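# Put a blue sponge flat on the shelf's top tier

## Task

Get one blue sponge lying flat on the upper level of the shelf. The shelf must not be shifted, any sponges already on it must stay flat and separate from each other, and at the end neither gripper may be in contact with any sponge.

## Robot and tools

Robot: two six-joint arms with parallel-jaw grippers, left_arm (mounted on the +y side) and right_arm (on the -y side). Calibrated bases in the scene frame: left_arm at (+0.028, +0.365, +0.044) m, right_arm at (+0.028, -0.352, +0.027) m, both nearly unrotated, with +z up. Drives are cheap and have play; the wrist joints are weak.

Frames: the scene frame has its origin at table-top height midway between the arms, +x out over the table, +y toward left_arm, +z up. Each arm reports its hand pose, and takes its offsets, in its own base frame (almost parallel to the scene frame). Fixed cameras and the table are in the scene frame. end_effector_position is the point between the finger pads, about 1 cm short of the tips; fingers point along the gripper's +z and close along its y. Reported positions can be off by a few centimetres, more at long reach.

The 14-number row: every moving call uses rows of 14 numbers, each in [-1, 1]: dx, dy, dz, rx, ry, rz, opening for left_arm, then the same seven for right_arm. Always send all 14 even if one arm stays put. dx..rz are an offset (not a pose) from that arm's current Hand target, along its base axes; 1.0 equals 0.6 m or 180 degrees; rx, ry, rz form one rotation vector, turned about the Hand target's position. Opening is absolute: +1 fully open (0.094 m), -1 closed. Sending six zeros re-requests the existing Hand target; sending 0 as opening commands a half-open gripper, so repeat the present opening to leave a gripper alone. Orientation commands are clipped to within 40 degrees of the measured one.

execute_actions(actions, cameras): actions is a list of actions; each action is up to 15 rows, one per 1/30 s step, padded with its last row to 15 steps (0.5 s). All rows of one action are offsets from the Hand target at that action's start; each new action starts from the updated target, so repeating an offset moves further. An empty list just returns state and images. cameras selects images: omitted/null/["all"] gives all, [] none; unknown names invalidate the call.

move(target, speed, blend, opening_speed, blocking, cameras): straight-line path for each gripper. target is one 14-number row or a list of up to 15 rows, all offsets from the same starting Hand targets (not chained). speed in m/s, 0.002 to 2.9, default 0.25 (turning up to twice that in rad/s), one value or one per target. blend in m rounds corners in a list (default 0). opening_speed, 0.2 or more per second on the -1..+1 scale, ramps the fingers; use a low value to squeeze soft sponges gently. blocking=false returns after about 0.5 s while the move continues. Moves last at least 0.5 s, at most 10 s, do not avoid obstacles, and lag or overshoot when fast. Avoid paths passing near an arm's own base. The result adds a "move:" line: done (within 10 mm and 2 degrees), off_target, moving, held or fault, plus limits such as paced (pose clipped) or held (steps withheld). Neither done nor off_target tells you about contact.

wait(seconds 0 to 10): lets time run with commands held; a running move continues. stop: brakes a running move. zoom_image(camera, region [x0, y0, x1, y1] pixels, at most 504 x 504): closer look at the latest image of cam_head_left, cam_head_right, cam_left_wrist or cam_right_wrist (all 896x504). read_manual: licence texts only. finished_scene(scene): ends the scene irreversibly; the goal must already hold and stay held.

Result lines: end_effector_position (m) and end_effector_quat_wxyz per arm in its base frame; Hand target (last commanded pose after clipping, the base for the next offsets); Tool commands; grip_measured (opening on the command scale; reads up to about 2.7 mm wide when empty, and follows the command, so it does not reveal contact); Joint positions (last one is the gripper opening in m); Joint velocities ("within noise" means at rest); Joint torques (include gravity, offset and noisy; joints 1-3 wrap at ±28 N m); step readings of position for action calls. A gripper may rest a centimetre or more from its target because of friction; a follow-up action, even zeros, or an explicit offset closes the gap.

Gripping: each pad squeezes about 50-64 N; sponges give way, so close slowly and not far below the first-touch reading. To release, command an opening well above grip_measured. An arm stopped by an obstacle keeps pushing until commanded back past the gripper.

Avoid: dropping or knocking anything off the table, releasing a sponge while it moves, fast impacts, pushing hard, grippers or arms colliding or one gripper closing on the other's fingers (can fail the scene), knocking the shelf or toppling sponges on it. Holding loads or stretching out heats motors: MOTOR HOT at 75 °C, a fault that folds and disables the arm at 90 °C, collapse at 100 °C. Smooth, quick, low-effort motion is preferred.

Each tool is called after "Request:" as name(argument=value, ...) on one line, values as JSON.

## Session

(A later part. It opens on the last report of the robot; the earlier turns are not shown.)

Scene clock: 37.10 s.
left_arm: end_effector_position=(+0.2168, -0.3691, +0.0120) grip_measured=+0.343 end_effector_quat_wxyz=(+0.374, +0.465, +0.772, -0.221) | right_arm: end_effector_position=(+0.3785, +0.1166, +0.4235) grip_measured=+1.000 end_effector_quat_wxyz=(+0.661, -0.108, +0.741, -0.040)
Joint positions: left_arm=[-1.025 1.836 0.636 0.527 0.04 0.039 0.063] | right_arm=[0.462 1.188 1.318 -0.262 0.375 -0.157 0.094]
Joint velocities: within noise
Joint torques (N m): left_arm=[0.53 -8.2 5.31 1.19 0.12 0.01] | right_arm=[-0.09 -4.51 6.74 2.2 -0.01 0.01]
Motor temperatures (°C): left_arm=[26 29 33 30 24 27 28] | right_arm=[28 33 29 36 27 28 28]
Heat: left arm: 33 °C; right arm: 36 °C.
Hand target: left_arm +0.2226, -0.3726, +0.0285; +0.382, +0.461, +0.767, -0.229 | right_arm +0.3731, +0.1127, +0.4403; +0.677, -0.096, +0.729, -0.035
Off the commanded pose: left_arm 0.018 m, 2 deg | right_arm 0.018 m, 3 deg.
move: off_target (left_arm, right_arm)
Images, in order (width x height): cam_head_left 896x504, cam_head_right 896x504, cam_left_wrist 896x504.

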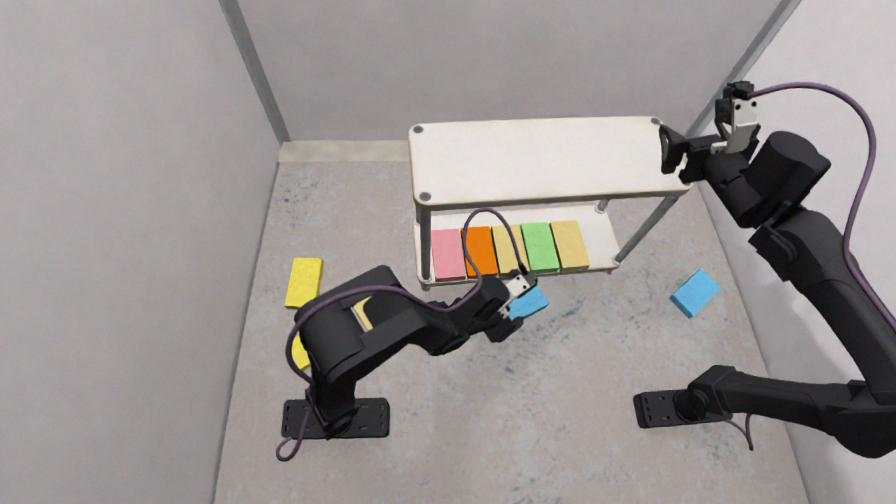

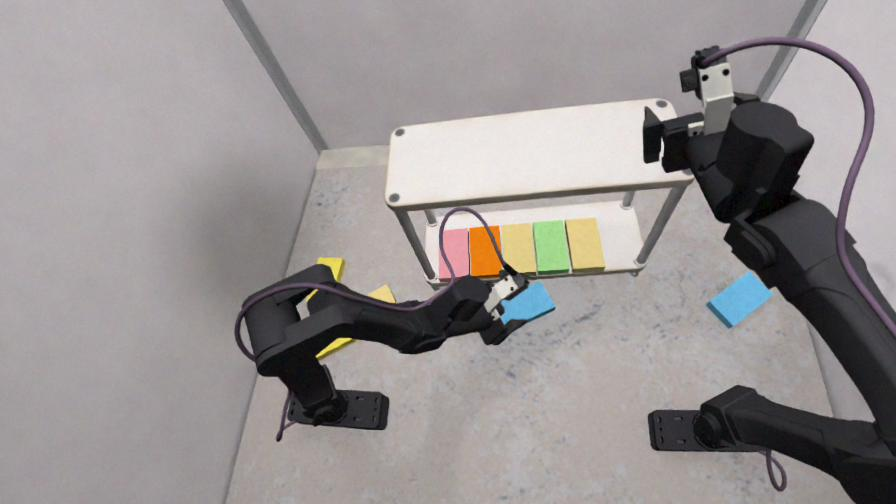

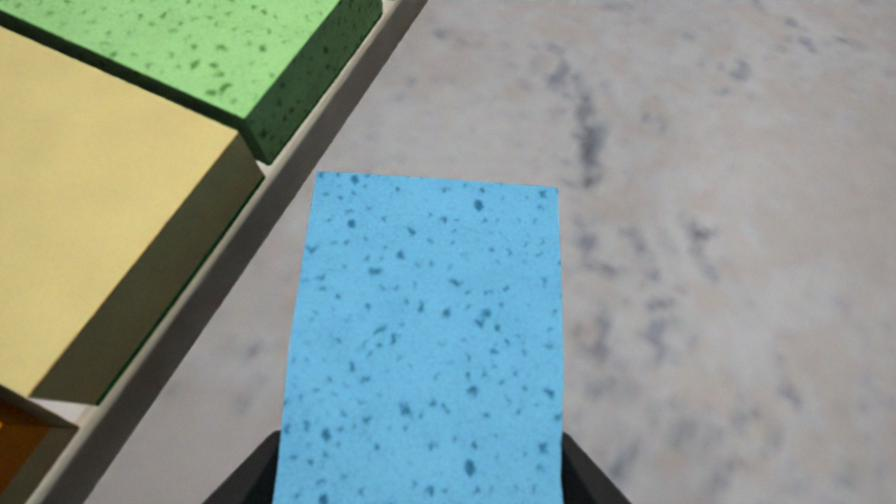

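Request:
move(target=[[-0.0543, 0.0910, 0.3692, 0, 0, 0.0111, 0.32, 0, 0, 0, 0, 0, 0, 1.0], [-0.0377, 0.1210, 0.6192, 0, 0, 0.0333, 0.32, 0, 0, 0, 0, 0, 0, 1.0]], speed=0.18, blend=[0.03, 0])

Scene clock: 42.07 s.
left_arm: end_effector_position=(+0.1975, -0.3096, +0.3843) grip_measured=+0.343 end_effector_quat_wxyz=(+0.381, +0.434, +0.789, -0.211) | right_arm: end_effector_position=(+0.3785, +0.1166, +0.4235) grip_measured=+1.000 end_effector_quat_wxyz=(+0.661, -0.108, +0.741, -0.040)
Joint positions: left_arm=[-1.004 1.408 1.852 -1.114 0.004 0.001 0.063] | right_arm=[0.462 1.188 1.318 -0.262 0.375 -0.157 0.094]
Joint velocities: within noise
Joint torques (N m): left_arm=[0.5 -3.14 8.58 1.18 -0.11 -0.08] | right_arm=[-0.09 -4.51 6.75 2.2 -0.01 0.01]
Motor temperatures (°C): left_arm=[26 30 33 30 24 27 28] | right_arm=[28 33 29 36 27 28 28]
Heat: left arm: 33 °C; right arm: 36 °C.
Hand target: left_arm +0.2000, -0.3000, +0.4000; +0.394, +0.420, +0.790, -0.209 | right_arm +0.3731, +0.1127, +0.4403; +0.677, -0.096, +0.729, -0.035
Off the commanded pose: left_arm 0.019 m, 2 deg | right_arm 0.018 m, 3 deg.
move: off_target (left_arm, right_arm)

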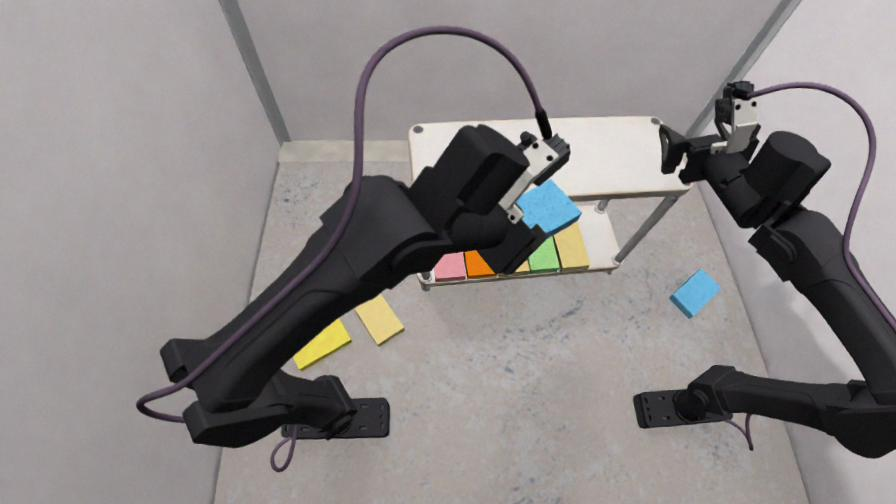

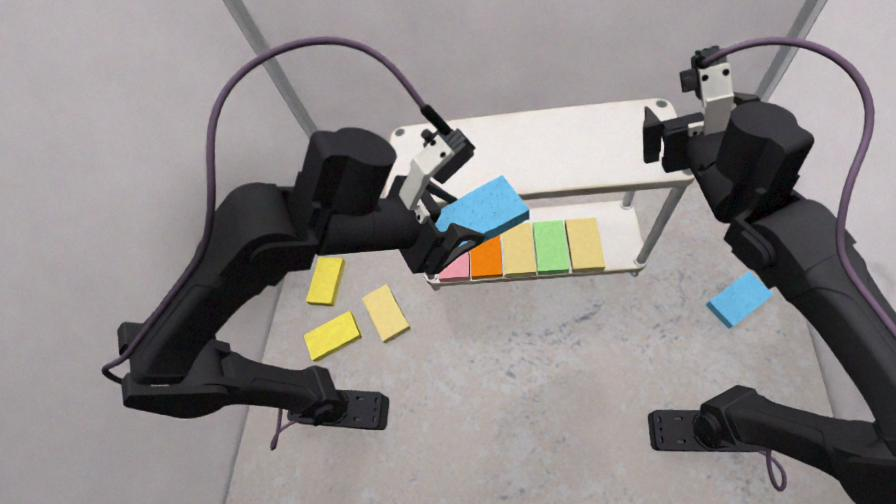

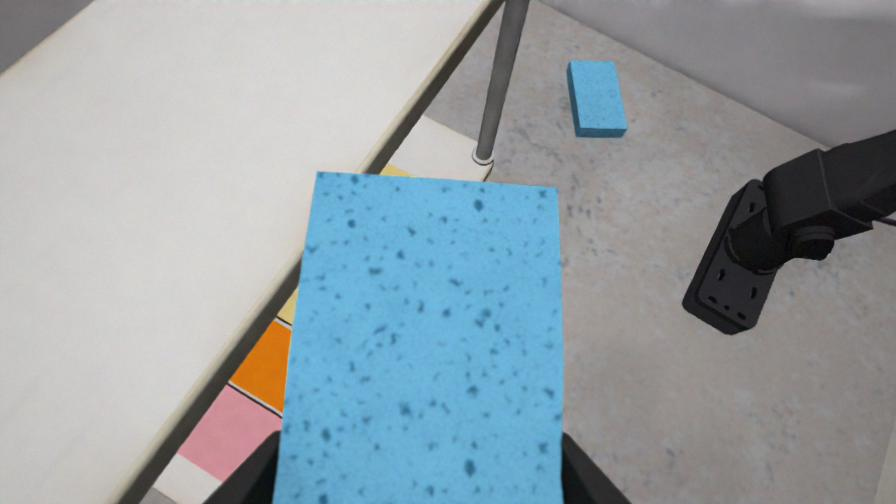

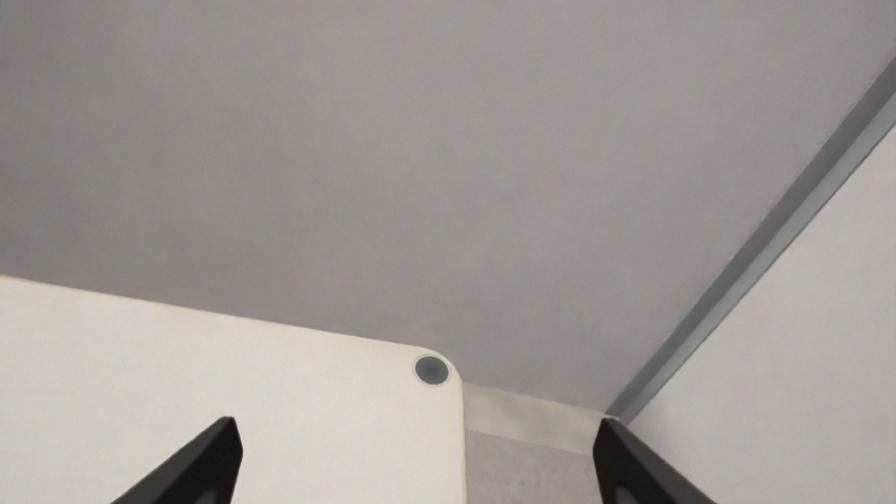

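Request:
move(target=[[0.1667, 0.0250, -0.0100, 0, 0, 0.0611, 0.32, 0, 0, 0, 0, 0, 0, 1.0], [0.2768, 0.0175, -0.0200, 0, 0, 0.0833, 0.32, 0, 0, 0, 0, 0, 0, 1.0]], speed=0.12, blend=[0.03, 0])

Scene clock: 44.63 s.
left_arm: end_effector_position=(+0.3661, -0.2844, +0.3614) grip_measured=+0.343 end_effector_quat_wxyz=(+0.387, +0.310, +0.857, -0.140) | right_arm: end_effector_position=(+0.3785, +0.1166, +0.4235) grip_measured=+1.000 end_effector_quat_wxyz=(+0.661, -0.108, +0.741, -0.040)
Joint positions: left_arm=[-0.65 1.776 2.167 -1.114 0.034 0.029 0.063] | right_arm=[0.462 1.188 1.318 -0.262 0.375 -0.157 0.094]
Joint velocities: within noise
Joint torques (N m): left_arm=[0.32 -6.15 8.91 1.61 0.12 0.04] | right_arm=[-0.1 -4.51 6.74 2.2 -0.01 0.01]
Motor temperatures (°C): left_arm=[26 29 33 30 24 27 28] | right_arm=[28 33 29 37 27 28 28]
Heat: left arm: 33 °C; right arm: 37 °C.
Hand target: left_arm +0.3661, -0.2895, +0.3880; +0.418, +0.313, +0.838, -0.156 | right_arm +0.3731, +0.1127, +0.4403; +0.677, -0.096, +0.729, -0.035
Off the commanded pose: left_arm 0.027 m, 5 deg | right_arm 0.018 m, 3 deg.
move: off_target (left_arm, right_arm)

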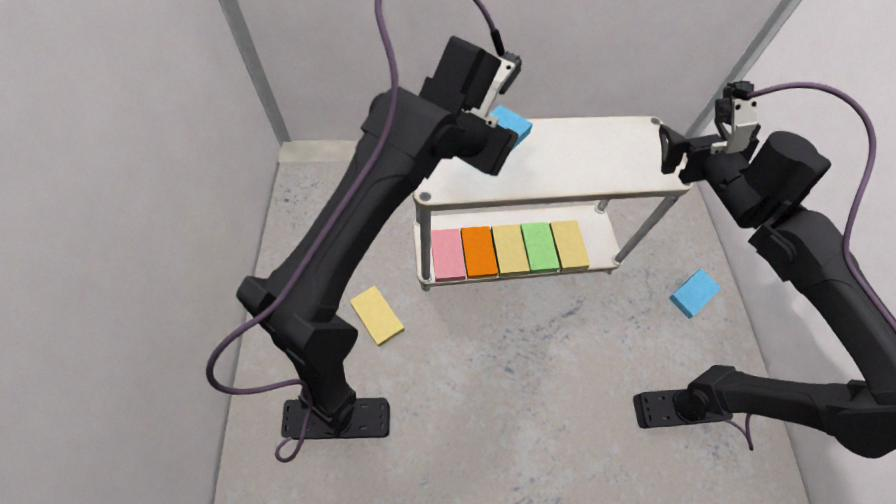

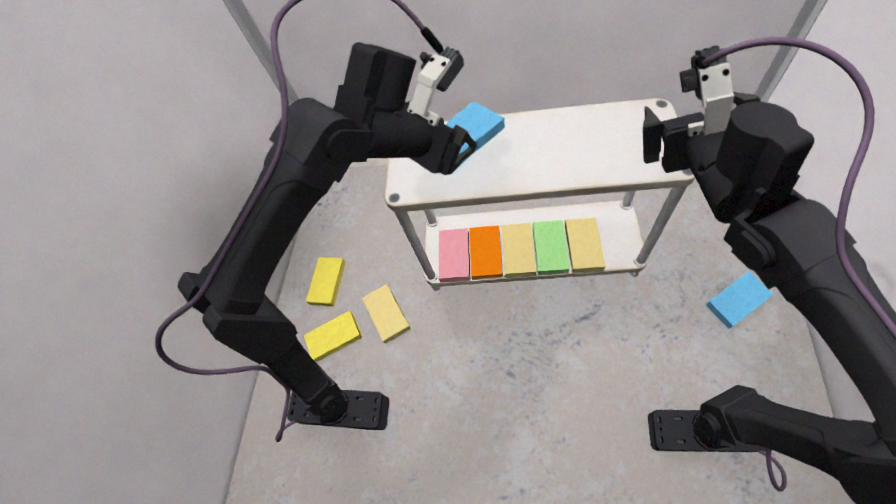

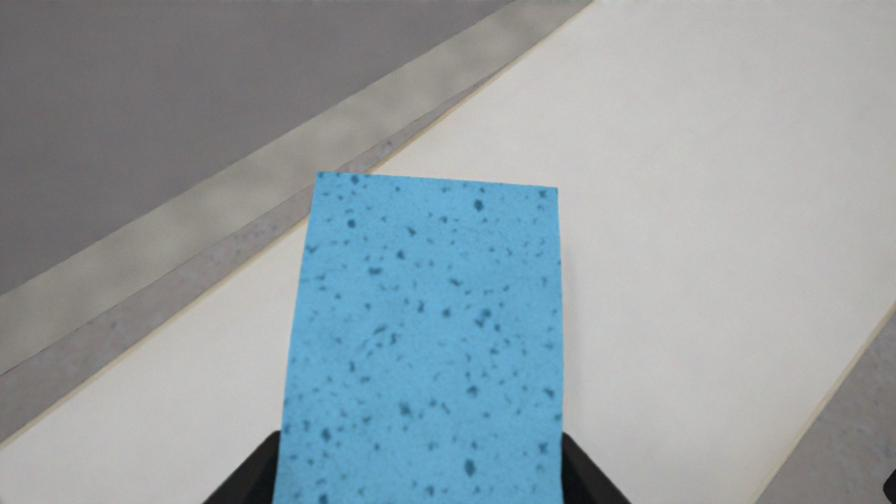

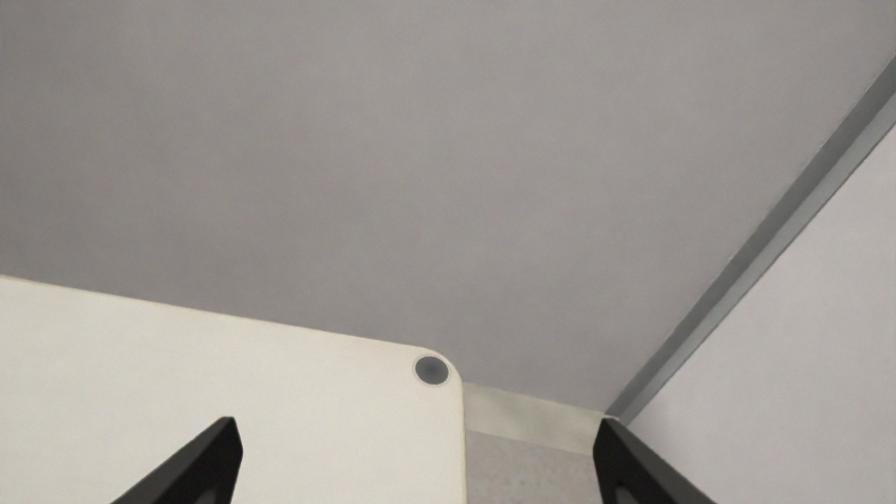

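Request:
move(target=[0, 0, -0.025, -0.0064, -0.0077, 0, 0.32, 0, 0, 0, 0, 0, 0, 1.0], speed=0.05, cameras=["cam_left_wrist", "cam_head_right"])

Scene clock: 47.23 s.
left_arm: end_effector_position=(+0.3685, -0.2863, +0.3458) grip_measured=+0.343 end_effector_quat_wxyz=(+0.390, +0.309, +0.856, -0.141) | right_arm: end_effector_position=(+0.3785, +0.1166, +0.4235) grip_measured=+1.000 end_effector_quat_wxyz=(+0.661, -0.108, +0.741, -0.040)
Joint positions: left_arm=[-0.65 1.734 2.035 -1.016 0.034 0.029 0.063] | right_arm=[0.462 1.188 1.318 -0.262 0.375 -0.157 0.094]
Joint velocities: within noise
Joint torques (N m): left_arm=[0.31 -9.09 4.21 2.04 0.12 0.03] | right_arm=[-0.1 -4.49 6.75 2.2 -0.01 0.01]
Motor temperatures (°C): left_arm=[26 30 33 30 24 27 28] | right_arm=[28 33 29 37 27 28 28]
Heat: left arm: 33 °C; right arm: 37 °C.
Hand target: left_arm +0.3661, -0.2895, +0.3730; +0.431, +0.311, +0.832, -0.161 | right_arm +0.3731, +0.1127, +0.4403; +0.677, -0.096, +0.729, -0.035
Off the commanded pose: left_arm 0.027 m, 6 deg | right_arm 0.018 m, 3 deg.
move: off_target (left_arm, right_arm)
Images, in order (width x height): cam_head_right 896x504, cam_left_wrist 896x504.

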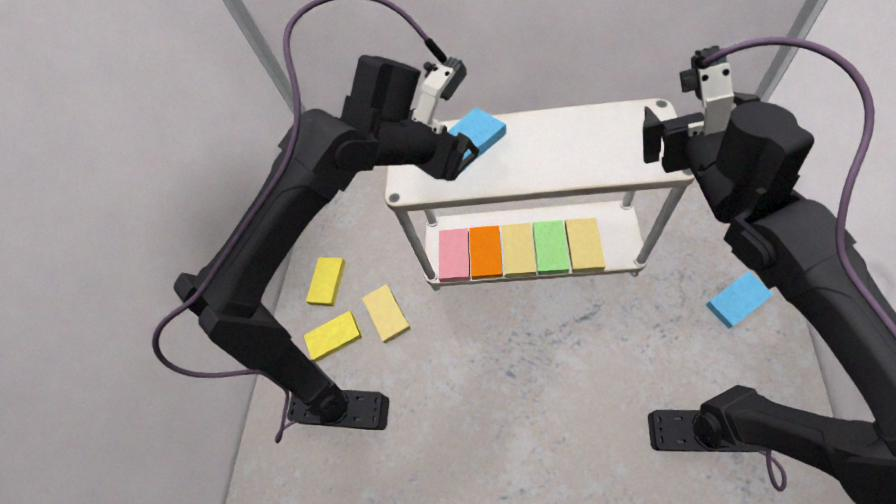

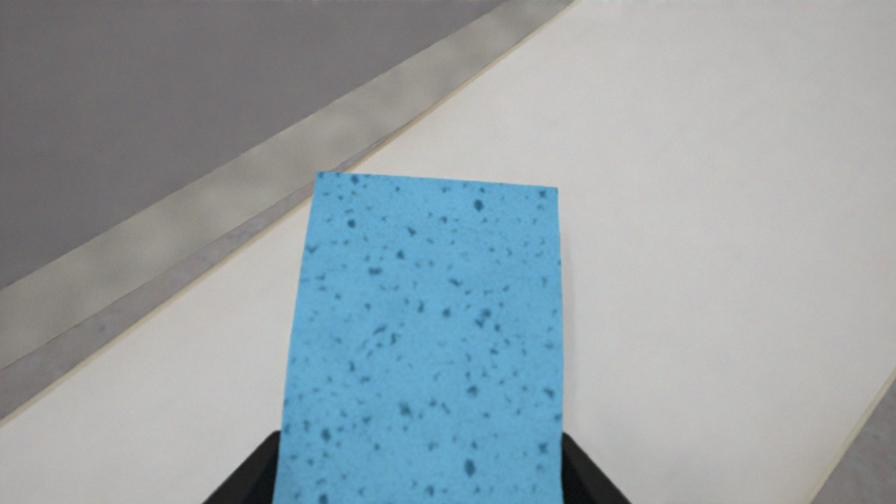

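Request:
move(target=[0, 0, -0.0117, -0.0085, -0.0102, 0, 0.32, 0, 0, 0, 0, 0, 0, 1.0], speed=0.04, cameras=["cam_left_wrist"])

Scene clock: 50.20 s.
left_arm: end_effector_position=(+0.3693, -0.2872, +0.3371) grip_measured=+0.343 end_effector_quat_wxyz=(+0.406, +0.307, +0.848, -0.147) | right_arm: end_effector_position=(+0.3785, +0.1166, +0.4235) grip_measured=+1.000 end_effector_quat_wxyz=(+0.661, -0.108, +0.741, -0.040)
Joint positions: left_arm=[-0.65 1.678 1.897 -0.897 0.036 0.029 0.063] | right_arm=[0.462 1.188 1.318 -0.262 0.375 -0.157 0.094]
Joint velocities: within noise
Joint torques (N m): left_arm=[0.42 -9.07 4.31 2.09 0.12 0.02] | right_arm=[-0.09 -4.51 6.74 2.2 -0.01 0.01]
Motor temperatures (°C): left_arm=[26 30 33 30 24 27 29] | right_arm=[28 33 29 37 27 28 28]
Heat: left arm: 33 °C; right arm: 37 °C.
Hand target: left_arm +0.3661, -0.2895, +0.3660; +0.448, +0.308, +0.823, -0.167 | right_arm +0.3731, +0.1127, +0.4403; +0.677, -0.096, +0.729, -0.035
Off the commanded pose: left_arm 0.029 m, 6 deg | right_arm 0.018 m, 3 deg.
move: off_target (left_arm, right_arm)
Images, in order (width x height): cam_left_wrist 896x504.

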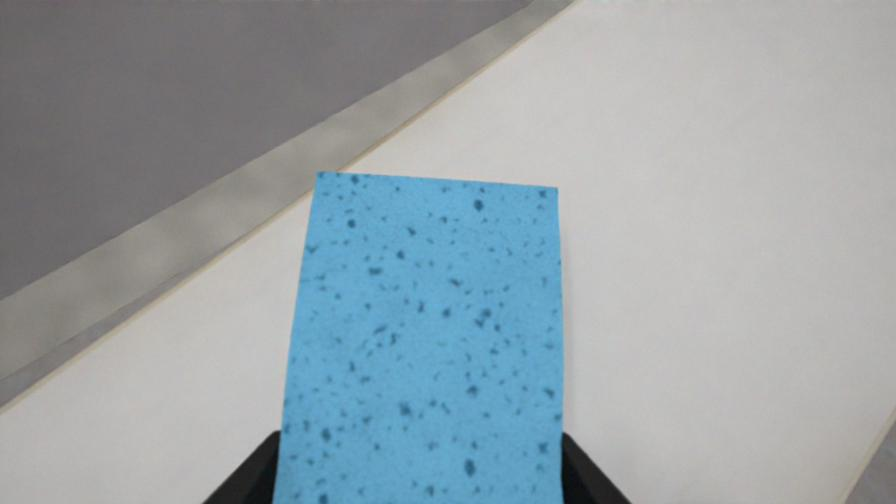

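Request:
move(target=[0, 0, -0.0100, 0, 0, 0, 0.32, 0, 0, 0, 0, 0, 0, 1.0], speed=0.04, cameras=["cam_left_wrist"])

Scene clock: 51.70 s.
left_arm: end_effector_position=(+0.3690, -0.2870, +0.3338) grip_measured=+0.343 end_effector_quat_wxyz=(+0.410, +0.307, +0.846, -0.148) | right_arm: end_effector_position=(+0.3785, +0.1166, +0.4235) grip_measured=+1.000 end_effector_quat_wxyz=(+0.661, -0.108, +0.741, -0.040)
Joint positions: left_arm=[-0.65 1.662 1.858 -0.866 0.036 0.03 0.063] | right_arm=[0.462 1.188 1.318 -0.262 0.375 -0.157 0.094]
Joint velocities: within noise
Joint torques (N m): left_arm=[0.38 -8.76 4.31 2.05 0.12 0.02] | right_arm=[-0.1 -4.49 6.75 2.2 -0.01 0.01]
Motor temperatures (°C): left_arm=[26 30 33 30 24 27 29] | right_arm=[28 33 29 37 27 28 28]
Heat: left arm: 33 °C; right arm: 37 °C.
Hand target: left_arm +0.3661, -0.2895, +0.3600; +0.448, +0.308, +0.823, -0.167 | right_arm +0.3731, +0.1127, +0.4403; +0.677, -0.096, +0.729, -0.035
Off the commanded pose: left_arm 0.026 m, 6 deg | right_arm 0.018 m, 3 deg.
move: off_target (left_arm, right_arm)
Images, in order (width x height): cam_left_wrist 896x504.

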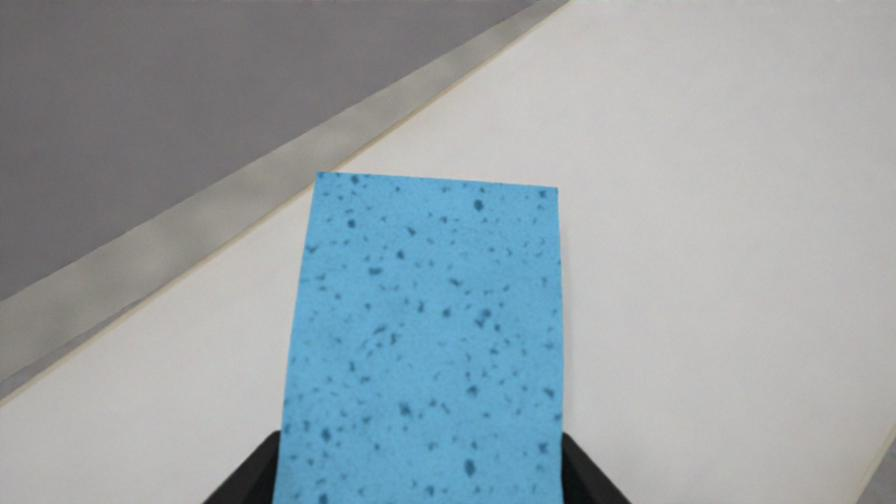

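Request:
zoom_image(camera="cam_left_wrist", region=[500, 150, 700, 500])

Scaled by 1.440 from the camera's 896x504 image, which has a finer 1280x720 frame.

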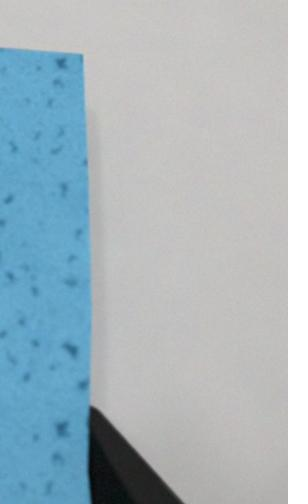

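Request:
move(target=[0, 0, -0.0083, 0.0060, 0.0072, 0, 0.32, 0, 0, 0, 0, 0, 0, 1.0], speed=0.04, cameras=["cam_left_wrist"])

Request:
zoom_image(camera="cam_left_wrist", region=[500, 150, 700, 500])

Scene clock: 53.07 s.
left_arm: end_effector_position=(+0.3690, -0.2870, +0.3338) grip_measured=+0.343 end_effector_quat_wxyz=(+0.410, +0.307, +0.846, -0.148) | right_arm: end_effector_position=(+0.3785, +0.1166, +0.4235) grip_measured=+1.000 end_effector_quat_wxyz=(+0.661, -0.108, +0.741, -0.040)
Joint positions: left_arm=[-0.65 1.662 1.858 -0.866 0.036 0.03 0.063] | right_arm=[0.462 1.188 1.318 -0.262 0.375 -0.157 0.094]
Joint velocities: within noise
Joint torques (N m): left_arm=[0.34 -7.36 5.86 1.78 0.11 0.03] | right_arm=[-0.09 -4.51 6.75 2.2 -0.01 0.01]
Motor temperatures (°C): left_arm=[26 31 33 31 24 27 29] | right_arm=[28 33 29 37 27 28 28]
Heat: left arm: 33 °C; right arm: 37 °C.
Hand target: left_arm +0.3661, -0.2895, +0.3550; +0.436, +0.310, +0.829, -0.162 | right_arm +0.3731, +0.1127, +0.4403; +0.677, -0.096, +0.729, -0.035
Off the commanded pose: left_arm 0.022 m, 4 deg | right_arm 0.018 m, 3 deg.
move: off_target (left_arm, right_arm)
Images, in order (width x height): cam_left_wrist 896x504.

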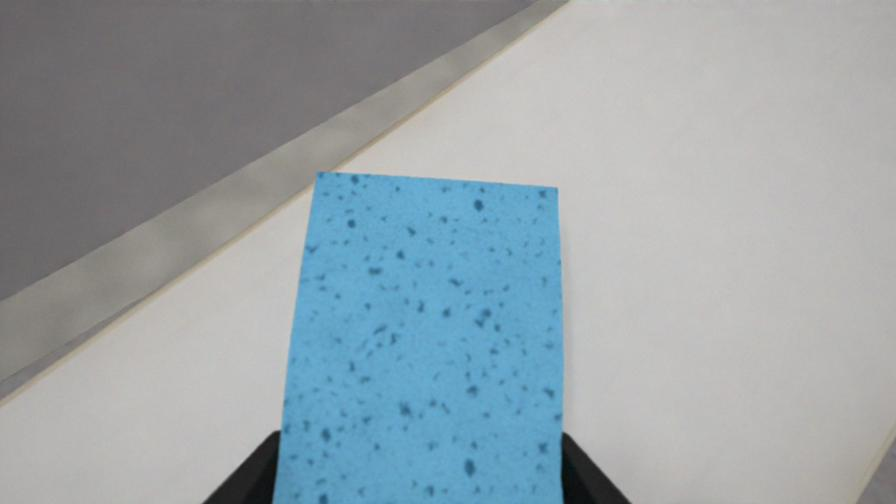

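Scaled by 1.440 from the camera's 896x504 image, which has a finer 1280x720 frame.

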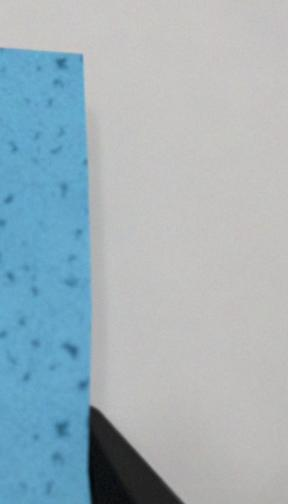

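Request:
move(target=[0, 0, -0.0083, 0.0040, 0.0048, 0, 0.32, 0, 0, 0, 0, 0, 0, 1.0], speed=0.04, cameras=["cam_left_wrist"])

Request:
zoom_image(camera="cam_left_wrist", region=[500, 150, 700, 500])

Scene clock: 54.20 s.
left_arm: end_effector_position=(+0.3690, -0.2870, +0.3338) grip_measured=+0.343 end_effector_quat_wxyz=(+0.410, +0.307, +0.846, -0.148) | right_arm: end_effector_position=(+0.3785, +0.1166, +0.4235) grip_measured=+1.000 end_effector_quat_wxyz=(+0.661, -0.108, +0.741, -0.040)
Joint positions: left_arm=[-0.65 1.662 1.858 -0.866 0.036 0.03 0.063] | right_arm=[0.462 1.188 1.318 -0.262 0.375 -0.157 0.094]
Joint velocities: within noise
Joint torques (N m): left_arm=[0.36 -6.74 6.23 1.63 0.1 0.02] | right_arm=[-0.1 -4.51 6.75 2.2 -0.01 0.02]
Motor temperatures (°C): left_arm=[26 31 33 31 24 27 29] | right_arm=[28 33 29 37 27 28 28]
Heat: left arm: 33 °C; right arm: 37 °C.
Hand target: left_arm +0.3661, -0.2895, +0.3500; +0.428, +0.312, +0.833, -0.160 | right_arm +0.3731, +0.1127, +0.4403; +0.677, -0.096, +0.729, -0.035
Off the commanded pose: left_arm 0.017 m, 3 deg | right_arm 0.018 m, 3 deg.
move: off_target (left_arm, right_arm)
Images, in order (width x height): cam_left_wrist 896x504.

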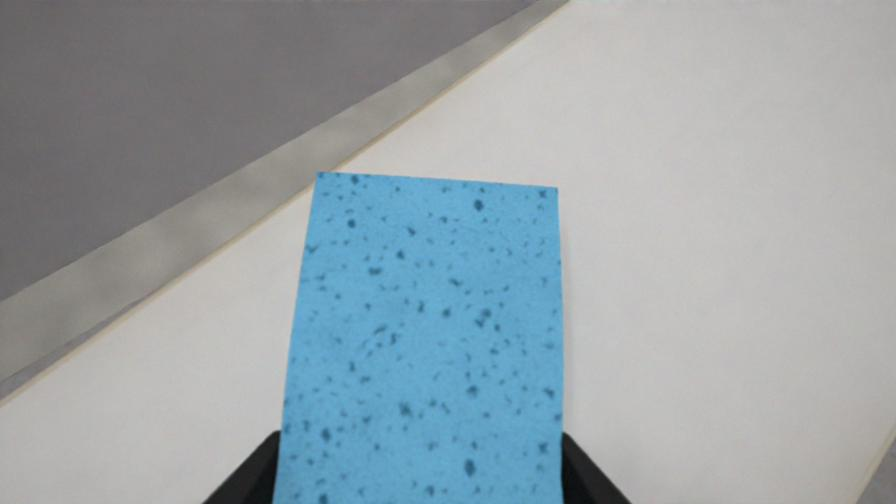

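Scaled by 1.440 from the camera's 896x504 image, which has a finer 1280x720 frame.

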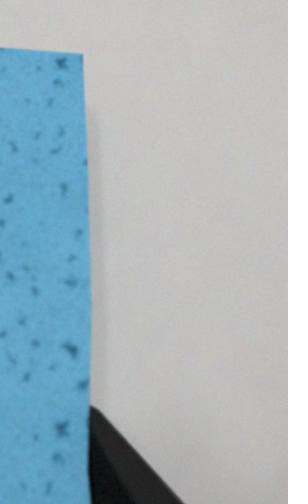

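Request:
move(target=[0, 0, -0.0117, 0, 0, 0, 0.32, 0, 0, 0, 0, 0, 0, 1.0], speed=0.04, cameras=["cam_left_wrist"])

Request:
zoom_image(camera="cam_left_wrist", region=[500, 150, 700, 500])

Scene clock: 55.57 s.
left_arm: end_effector_position=(+0.3692, -0.2875, +0.3327) grip_measured=+0.343 end_effector_quat_wxyz=(+0.410, +0.309, +0.845, -0.148) | right_arm: end_effector_position=(+0.3785, +0.1166, +0.4235) grip_measured=+1.000 end_effector_quat_wxyz=(+0.661, -0.108, +0.741, -0.040)
Joint positions: left_arm=[-0.65 1.661 1.851 -0.858 0.037 0.033 0.063] | right_arm=[0.462 1.188 1.318 -0.262 0.375 -0.157 0.094]
Joint velocities: within noise
Joint torques (N m): left_arm=[0.39 -7.43 3.74 1.85 0.11 0.03] | right_arm=[-0.1 -4.51 6.74 2.2 -0.01 0.01]
Motor temperatures (°C): left_arm=[26 31 33 31 24 27 29] | right_arm=[28 33 29 38 27 28 28]
Heat: left arm: 33 °C; right arm: 38 °C.
Hand target: left_arm +0.3661, -0.2895, +0.3430; +0.428, +0.312, +0.833, -0.160 | right_arm +0.3731, +0.1127, +0.4403; +0.677, -0.096, +0.729, -0.035
Off the commanded pose: left_arm 0.011 m, 3 deg | right_arm 0.018 m, 3 deg.
move: off_target (left_arm, right_arm)
Images, in order (width x height): cam_left_wrist 896x504.

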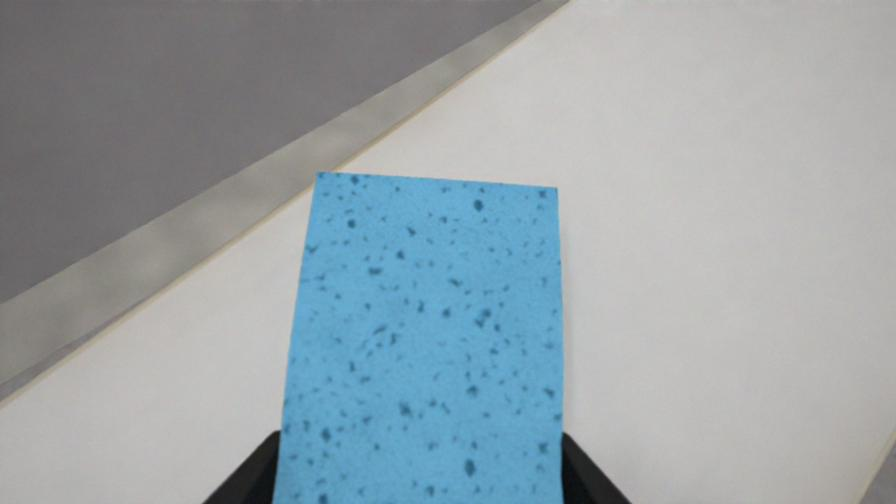

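Scaled by 1.440 from the camera's 896x504 image, which has a finer 1280x720 frame.

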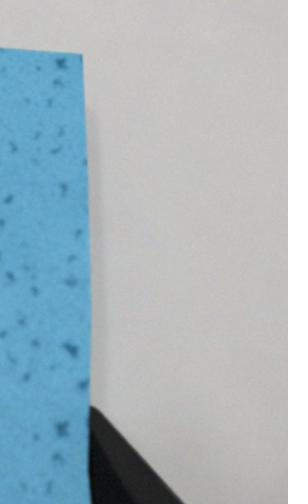

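Request:
wait(seconds=0.2)

Request:
zoom_image(camera="cam_head_right", region=[380, 80, 560, 220])

Request:
zoom_image(camera="cam_head_left", region=[400, 80, 580, 220])

Scene clock: 56.03 s.
left_arm: end_effector_position=(+0.3692, -0.2875, +0.3327) grip_measured=+0.343 end_effector_quat_wxyz=(+0.410, +0.309, +0.845, -0.148) | right_arm: end_effector_position=(+0.3785, +0.1166, +0.4235) grip_measured=+1.000 end_effector_quat_wxyz=(+0.661, -0.108, +0.741, -0.040)
Joint positions: left_arm=[-0.65 1.661 1.851 -0.858 0.037 0.033 0.063] | right_arm=[0.462 1.188 1.318 -0.262 0.375 -0.157 0.094]
Joint velocities: within noise
Joint torques (N m): left_arm=[0.36 -7.45 3.74 1.83 0.11 0.04] | right_arm=[-0.1 -4.51 6.74 2.2 -0.01 0.01]
Motor temperatures (°C): left_arm=[26 31 33 31 24 27 29] | right_arm=[28 33 29 38 27 28 28]
Heat: left arm: 33 °C; right arm: 38 °C.
Hand target: left_arm +0.3661, -0.2895, +0.3430; +0.428, +0.312, +0.833, -0.160 | right_arm +0.3731, +0.1127, +0.4403; +0.677, -0.096, +0.729, -0.035
Tool commands: left_gripper/opening=+0.32 right_gripper/opening=+1.0
Off the commanded pose: left_arm 0.011 m, 3 deg | right_arm 0.018 m, 3 deg.
wait: 0.20 s; at rest from the start

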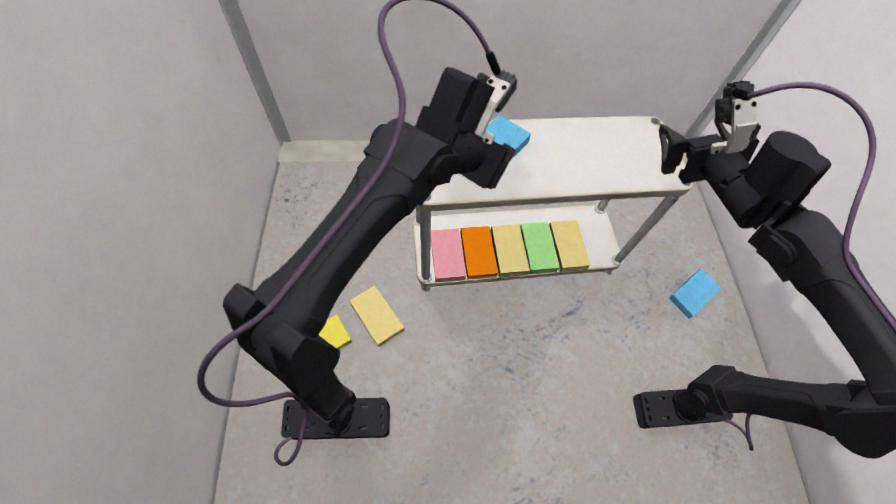

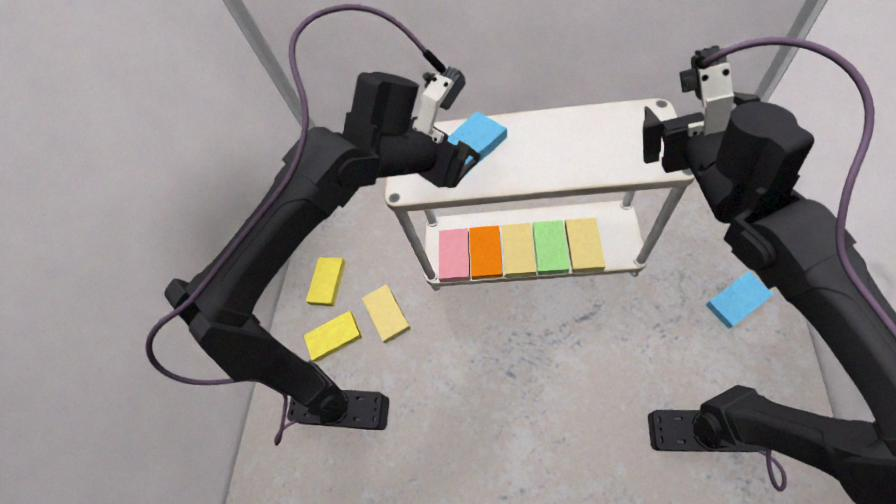

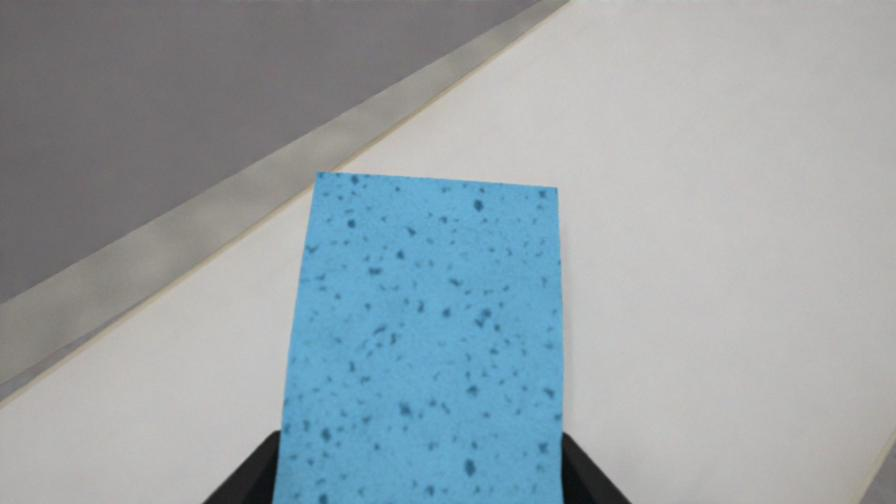

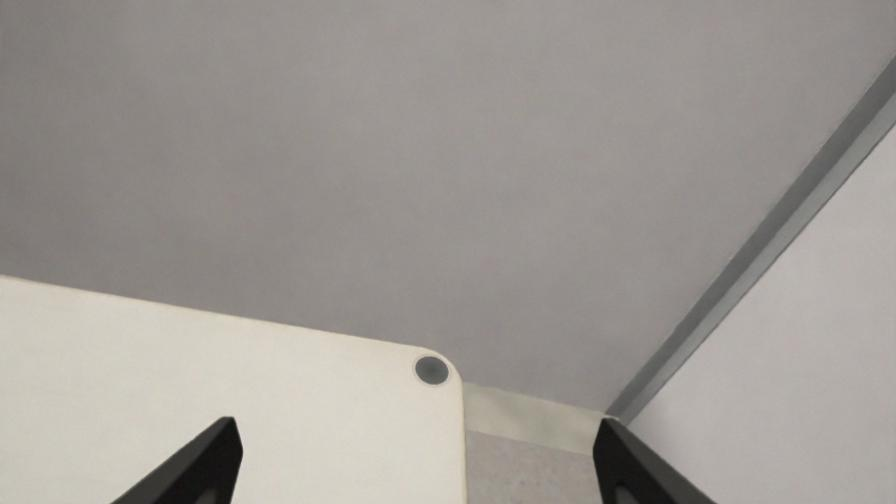

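Scaled by 2.800 from the camera's 896x504 image, which has a finer 1280x720 frame.

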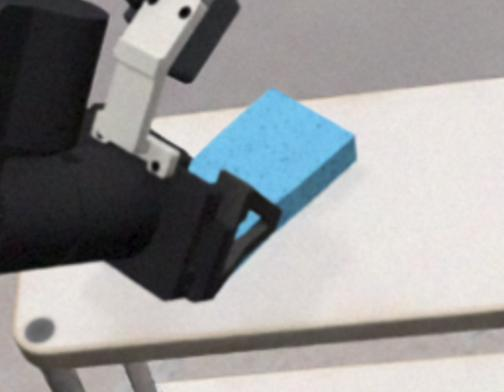

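Scaled by 2.800 from the camera's 896x504 image, which has a finer 1280x720 frame.

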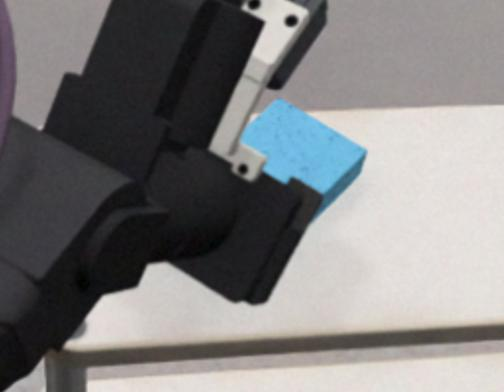

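Request:
move(target=[0, 0, -0.0067, 0.0071, 0.0085, 0, 0.32, 0, 0, 0, 0, 0, 0, 1.0], speed=0.04, cameras=["cam_left_wrist"])

Request:
zoom_image(camera="cam_left_wrist", region=[500, 150, 700, 500])

Scene clock: 57.37 s.
left_arm: end_effector_position=(+0.3692, -0.2875, +0.3327) grip_measured=+0.343 end_effector_quat_wxyz=(+0.410, +0.309, +0.845, -0.148) | right_arm: end_effector_position=(+0.3785, +0.1166, +0.4235) grip_measured=+1.000 end_effector_quat_wxyz=(+0.661, -0.108, +0.741, -0.040)
Joint positions: left_arm=[-0.65 1.661 1.851 -0.858 0.037 0.033 0.063] | right_arm=[0.462 1.188 1.318 -0.262 0.375 -0.157 0.094]
Joint velocities: within noise
Joint torques (N m): left_arm=[0.31 -5.72 6.46 1.41 0.09 0.02] | right_arm=[-0.1 -4.51 6.75 2.2 -0.01 0.01]
Motor temperatures (°C): left_arm=[26 31 33 31 24 27 29] | right_arm=[28 33 29 38 27 28 28]
Heat: left arm: 33 °C; right arm: 38 °C.
Hand target: left_arm +0.3661, -0.2895, +0.3390; +0.413, +0.314, +0.841, -0.154 | right_arm +0.3731, +0.1127, +0.4403; +0.677, -0.096, +0.729, -0.035
Off the commanded pose: left_arm 0.007 m, 1 deg | right_arm 0.018 m, 3 deg.
move: off_target (right_arm)
Images, in order (width x height): cam_left_wrist 896x504.

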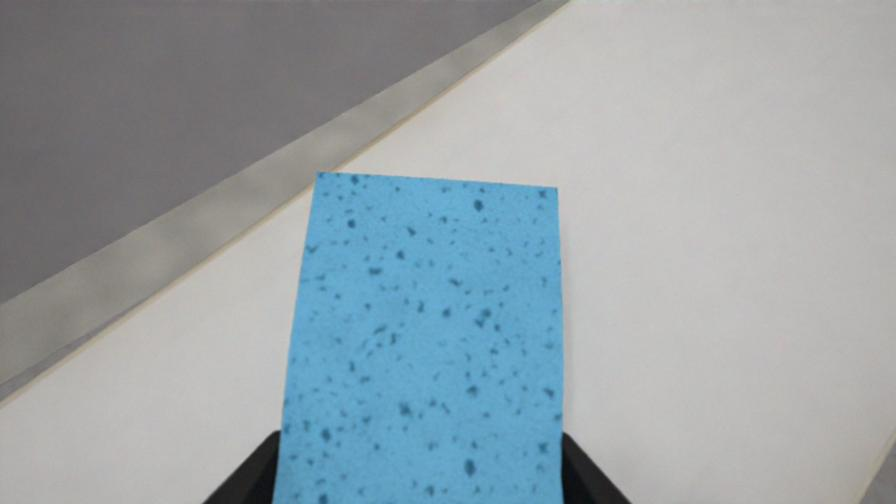

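Scaled by 1.440 from the camera's 896x504 image, which has a finer 1280x720 frame.

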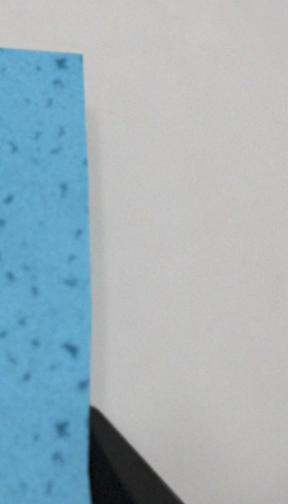

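Request:
move(target=[0, 0, -0.0117, 0.0035, 0.0043, 0, 0.32, 0, 0, 0, 0, 0, 0, 1.0], speed=0.04, cameras=["cam_left_wrist"])

Request:
zoom_image(camera="cam_left_wrist", region=[500, 150, 700, 500])

Scene clock: 58.60 s.
left_arm: end_effector_position=(+0.3692, -0.2875, +0.3327) grip_measured=+0.343 end_effector_quat_wxyz=(+0.410, +0.309, +0.845, -0.148) | right_arm: end_effector_position=(+0.3785, +0.1166, +0.4235) grip_measured=+1.000 end_effector_quat_wxyz=(+0.661, -0.108, +0.741, -0.040)
Joint positions: left_arm=[-0.65 1.661 1.851 -0.858 0.037 0.033 0.063] | right_arm=[0.462 1.188 1.318 -0.262 0.375 -0.157 0.094]
Joint velocities: within noise
Joint torques (N m): left_arm=[0.28 -5.5 5.68 1.39 0.09 0.03] | right_arm=[-0.1 -4.51 6.74 2.2 -0.01 0.01]
Motor temperatures (°C): left_arm=[26 31 33 30 24 27 29] | right_arm=[28 33 29 38 27 28 28]
Heat: left arm: 33 °C; right arm: 38 °C.
Hand target: left_arm +0.3661, -0.2895, +0.3320; +0.406, +0.315, +0.844, -0.152 | right_arm +0.3731, +0.1127, +0.4403; +0.677, -0.096, +0.729, -0.035
Off the commanded pose: left_arm 0.004 m, 1 deg | right_arm 0.018 m, 3 deg.
move: off_target (right_arm)
Images, in order (width x height): cam_left_wrist 896x504.

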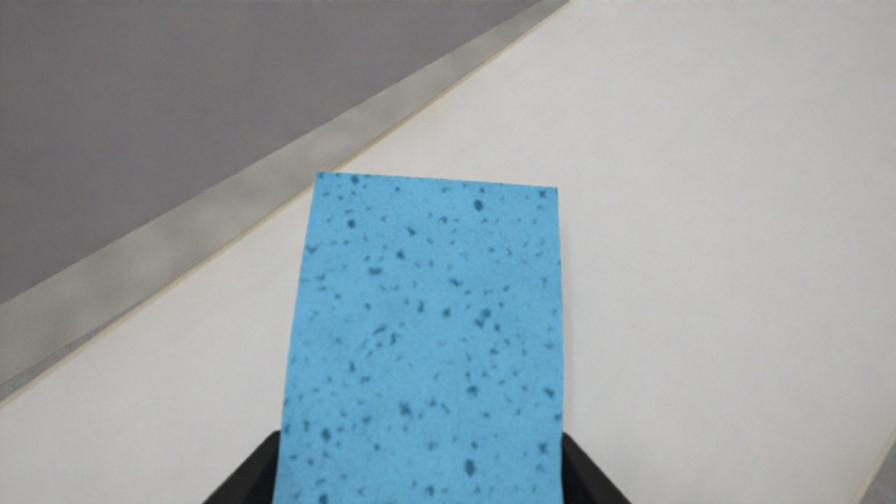

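Scaled by 1.440 from the camera's 896x504 image, which has a finer 1280x720 frame.

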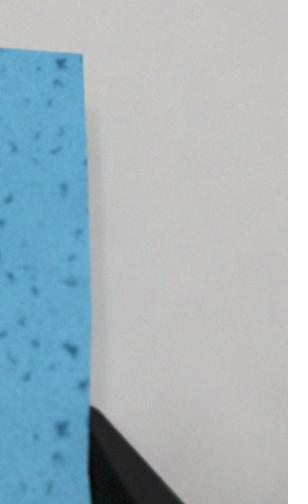

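Request:
move(target=[0, 0, -0.0117, 0, 0, 0, 0.32, 0, 0, 0, 0, 0, 0, 1.0], speed=0.04, cameras=["cam_left_wrist"])

Request:
zoom_image(camera="cam_left_wrist", region=[500, 150, 700, 500])

Scene clock: 59.80 s.
left_arm: end_effector_position=(+0.3692, -0.2875, +0.3327) grip_measured=+0.343 end_effector_quat_wxyz=(+0.412, +0.309, +0.844, -0.148) | right_arm: end_effector_position=(+0.3785, +0.1166, +0.4235) grip_measured=+1.000 end_effector_quat_wxyz=(+0.661, -0.108, +0.741, -0.040)
Joint positions: left_arm=[-0.65 1.658 1.845 -0.852 0.037 0.035 0.063] | right_arm=[0.462 1.188 1.318 -0.262 0.375 -0.157 0.094]
Joint velocities: within noise
Joint torques (N m): left_arm=[0.32 -6.19 3.19 1.58 0.09 0.04] | right_arm=[-0.1 -4.51 6.74 2.19 -0.01 0.01]
Motor temperatures (°C): left_arm=[26 31 33 30 24 27 29] | right_arm=[28 33 29 38 27 28 28]
Heat: left arm: 33 °C; right arm: 38 °C.
Hand target: left_arm +0.3661, -0.2895, +0.3249; +0.406, +0.315, +0.844, -0.152 | right_arm +0.3731, +0.1127, +0.4403; +0.677, -0.096, +0.729, -0.035
Off the commanded pose: left_arm 0.009 m, 1 deg | right_arm 0.018 m, 3 deg.
move: off_target (right_arm)
Images, in order (width x height): cam_left_wrist 896x504.

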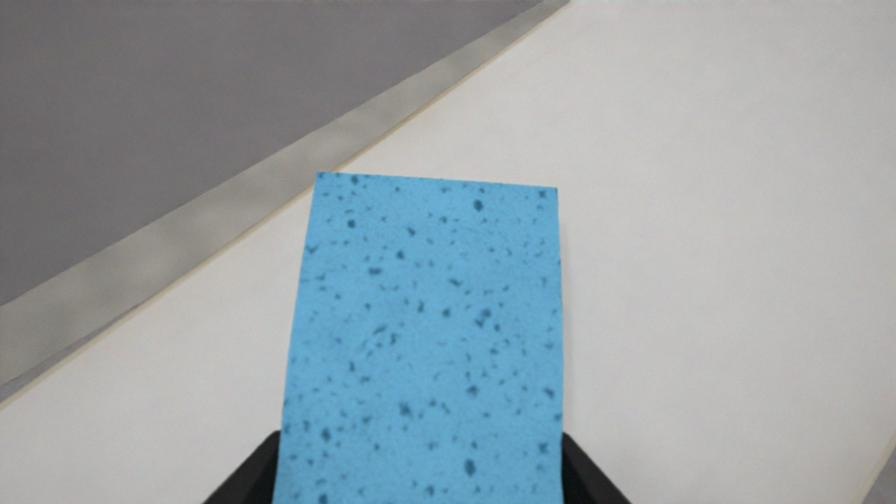

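Scaled by 1.440 from the camera's 896x504 image, which has a finer 1280x720 frame.

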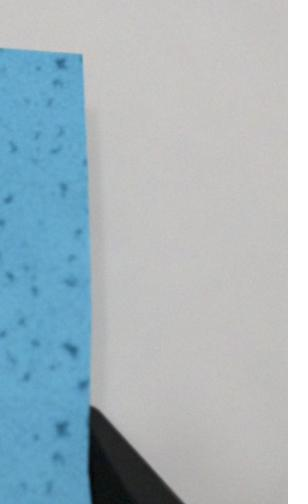

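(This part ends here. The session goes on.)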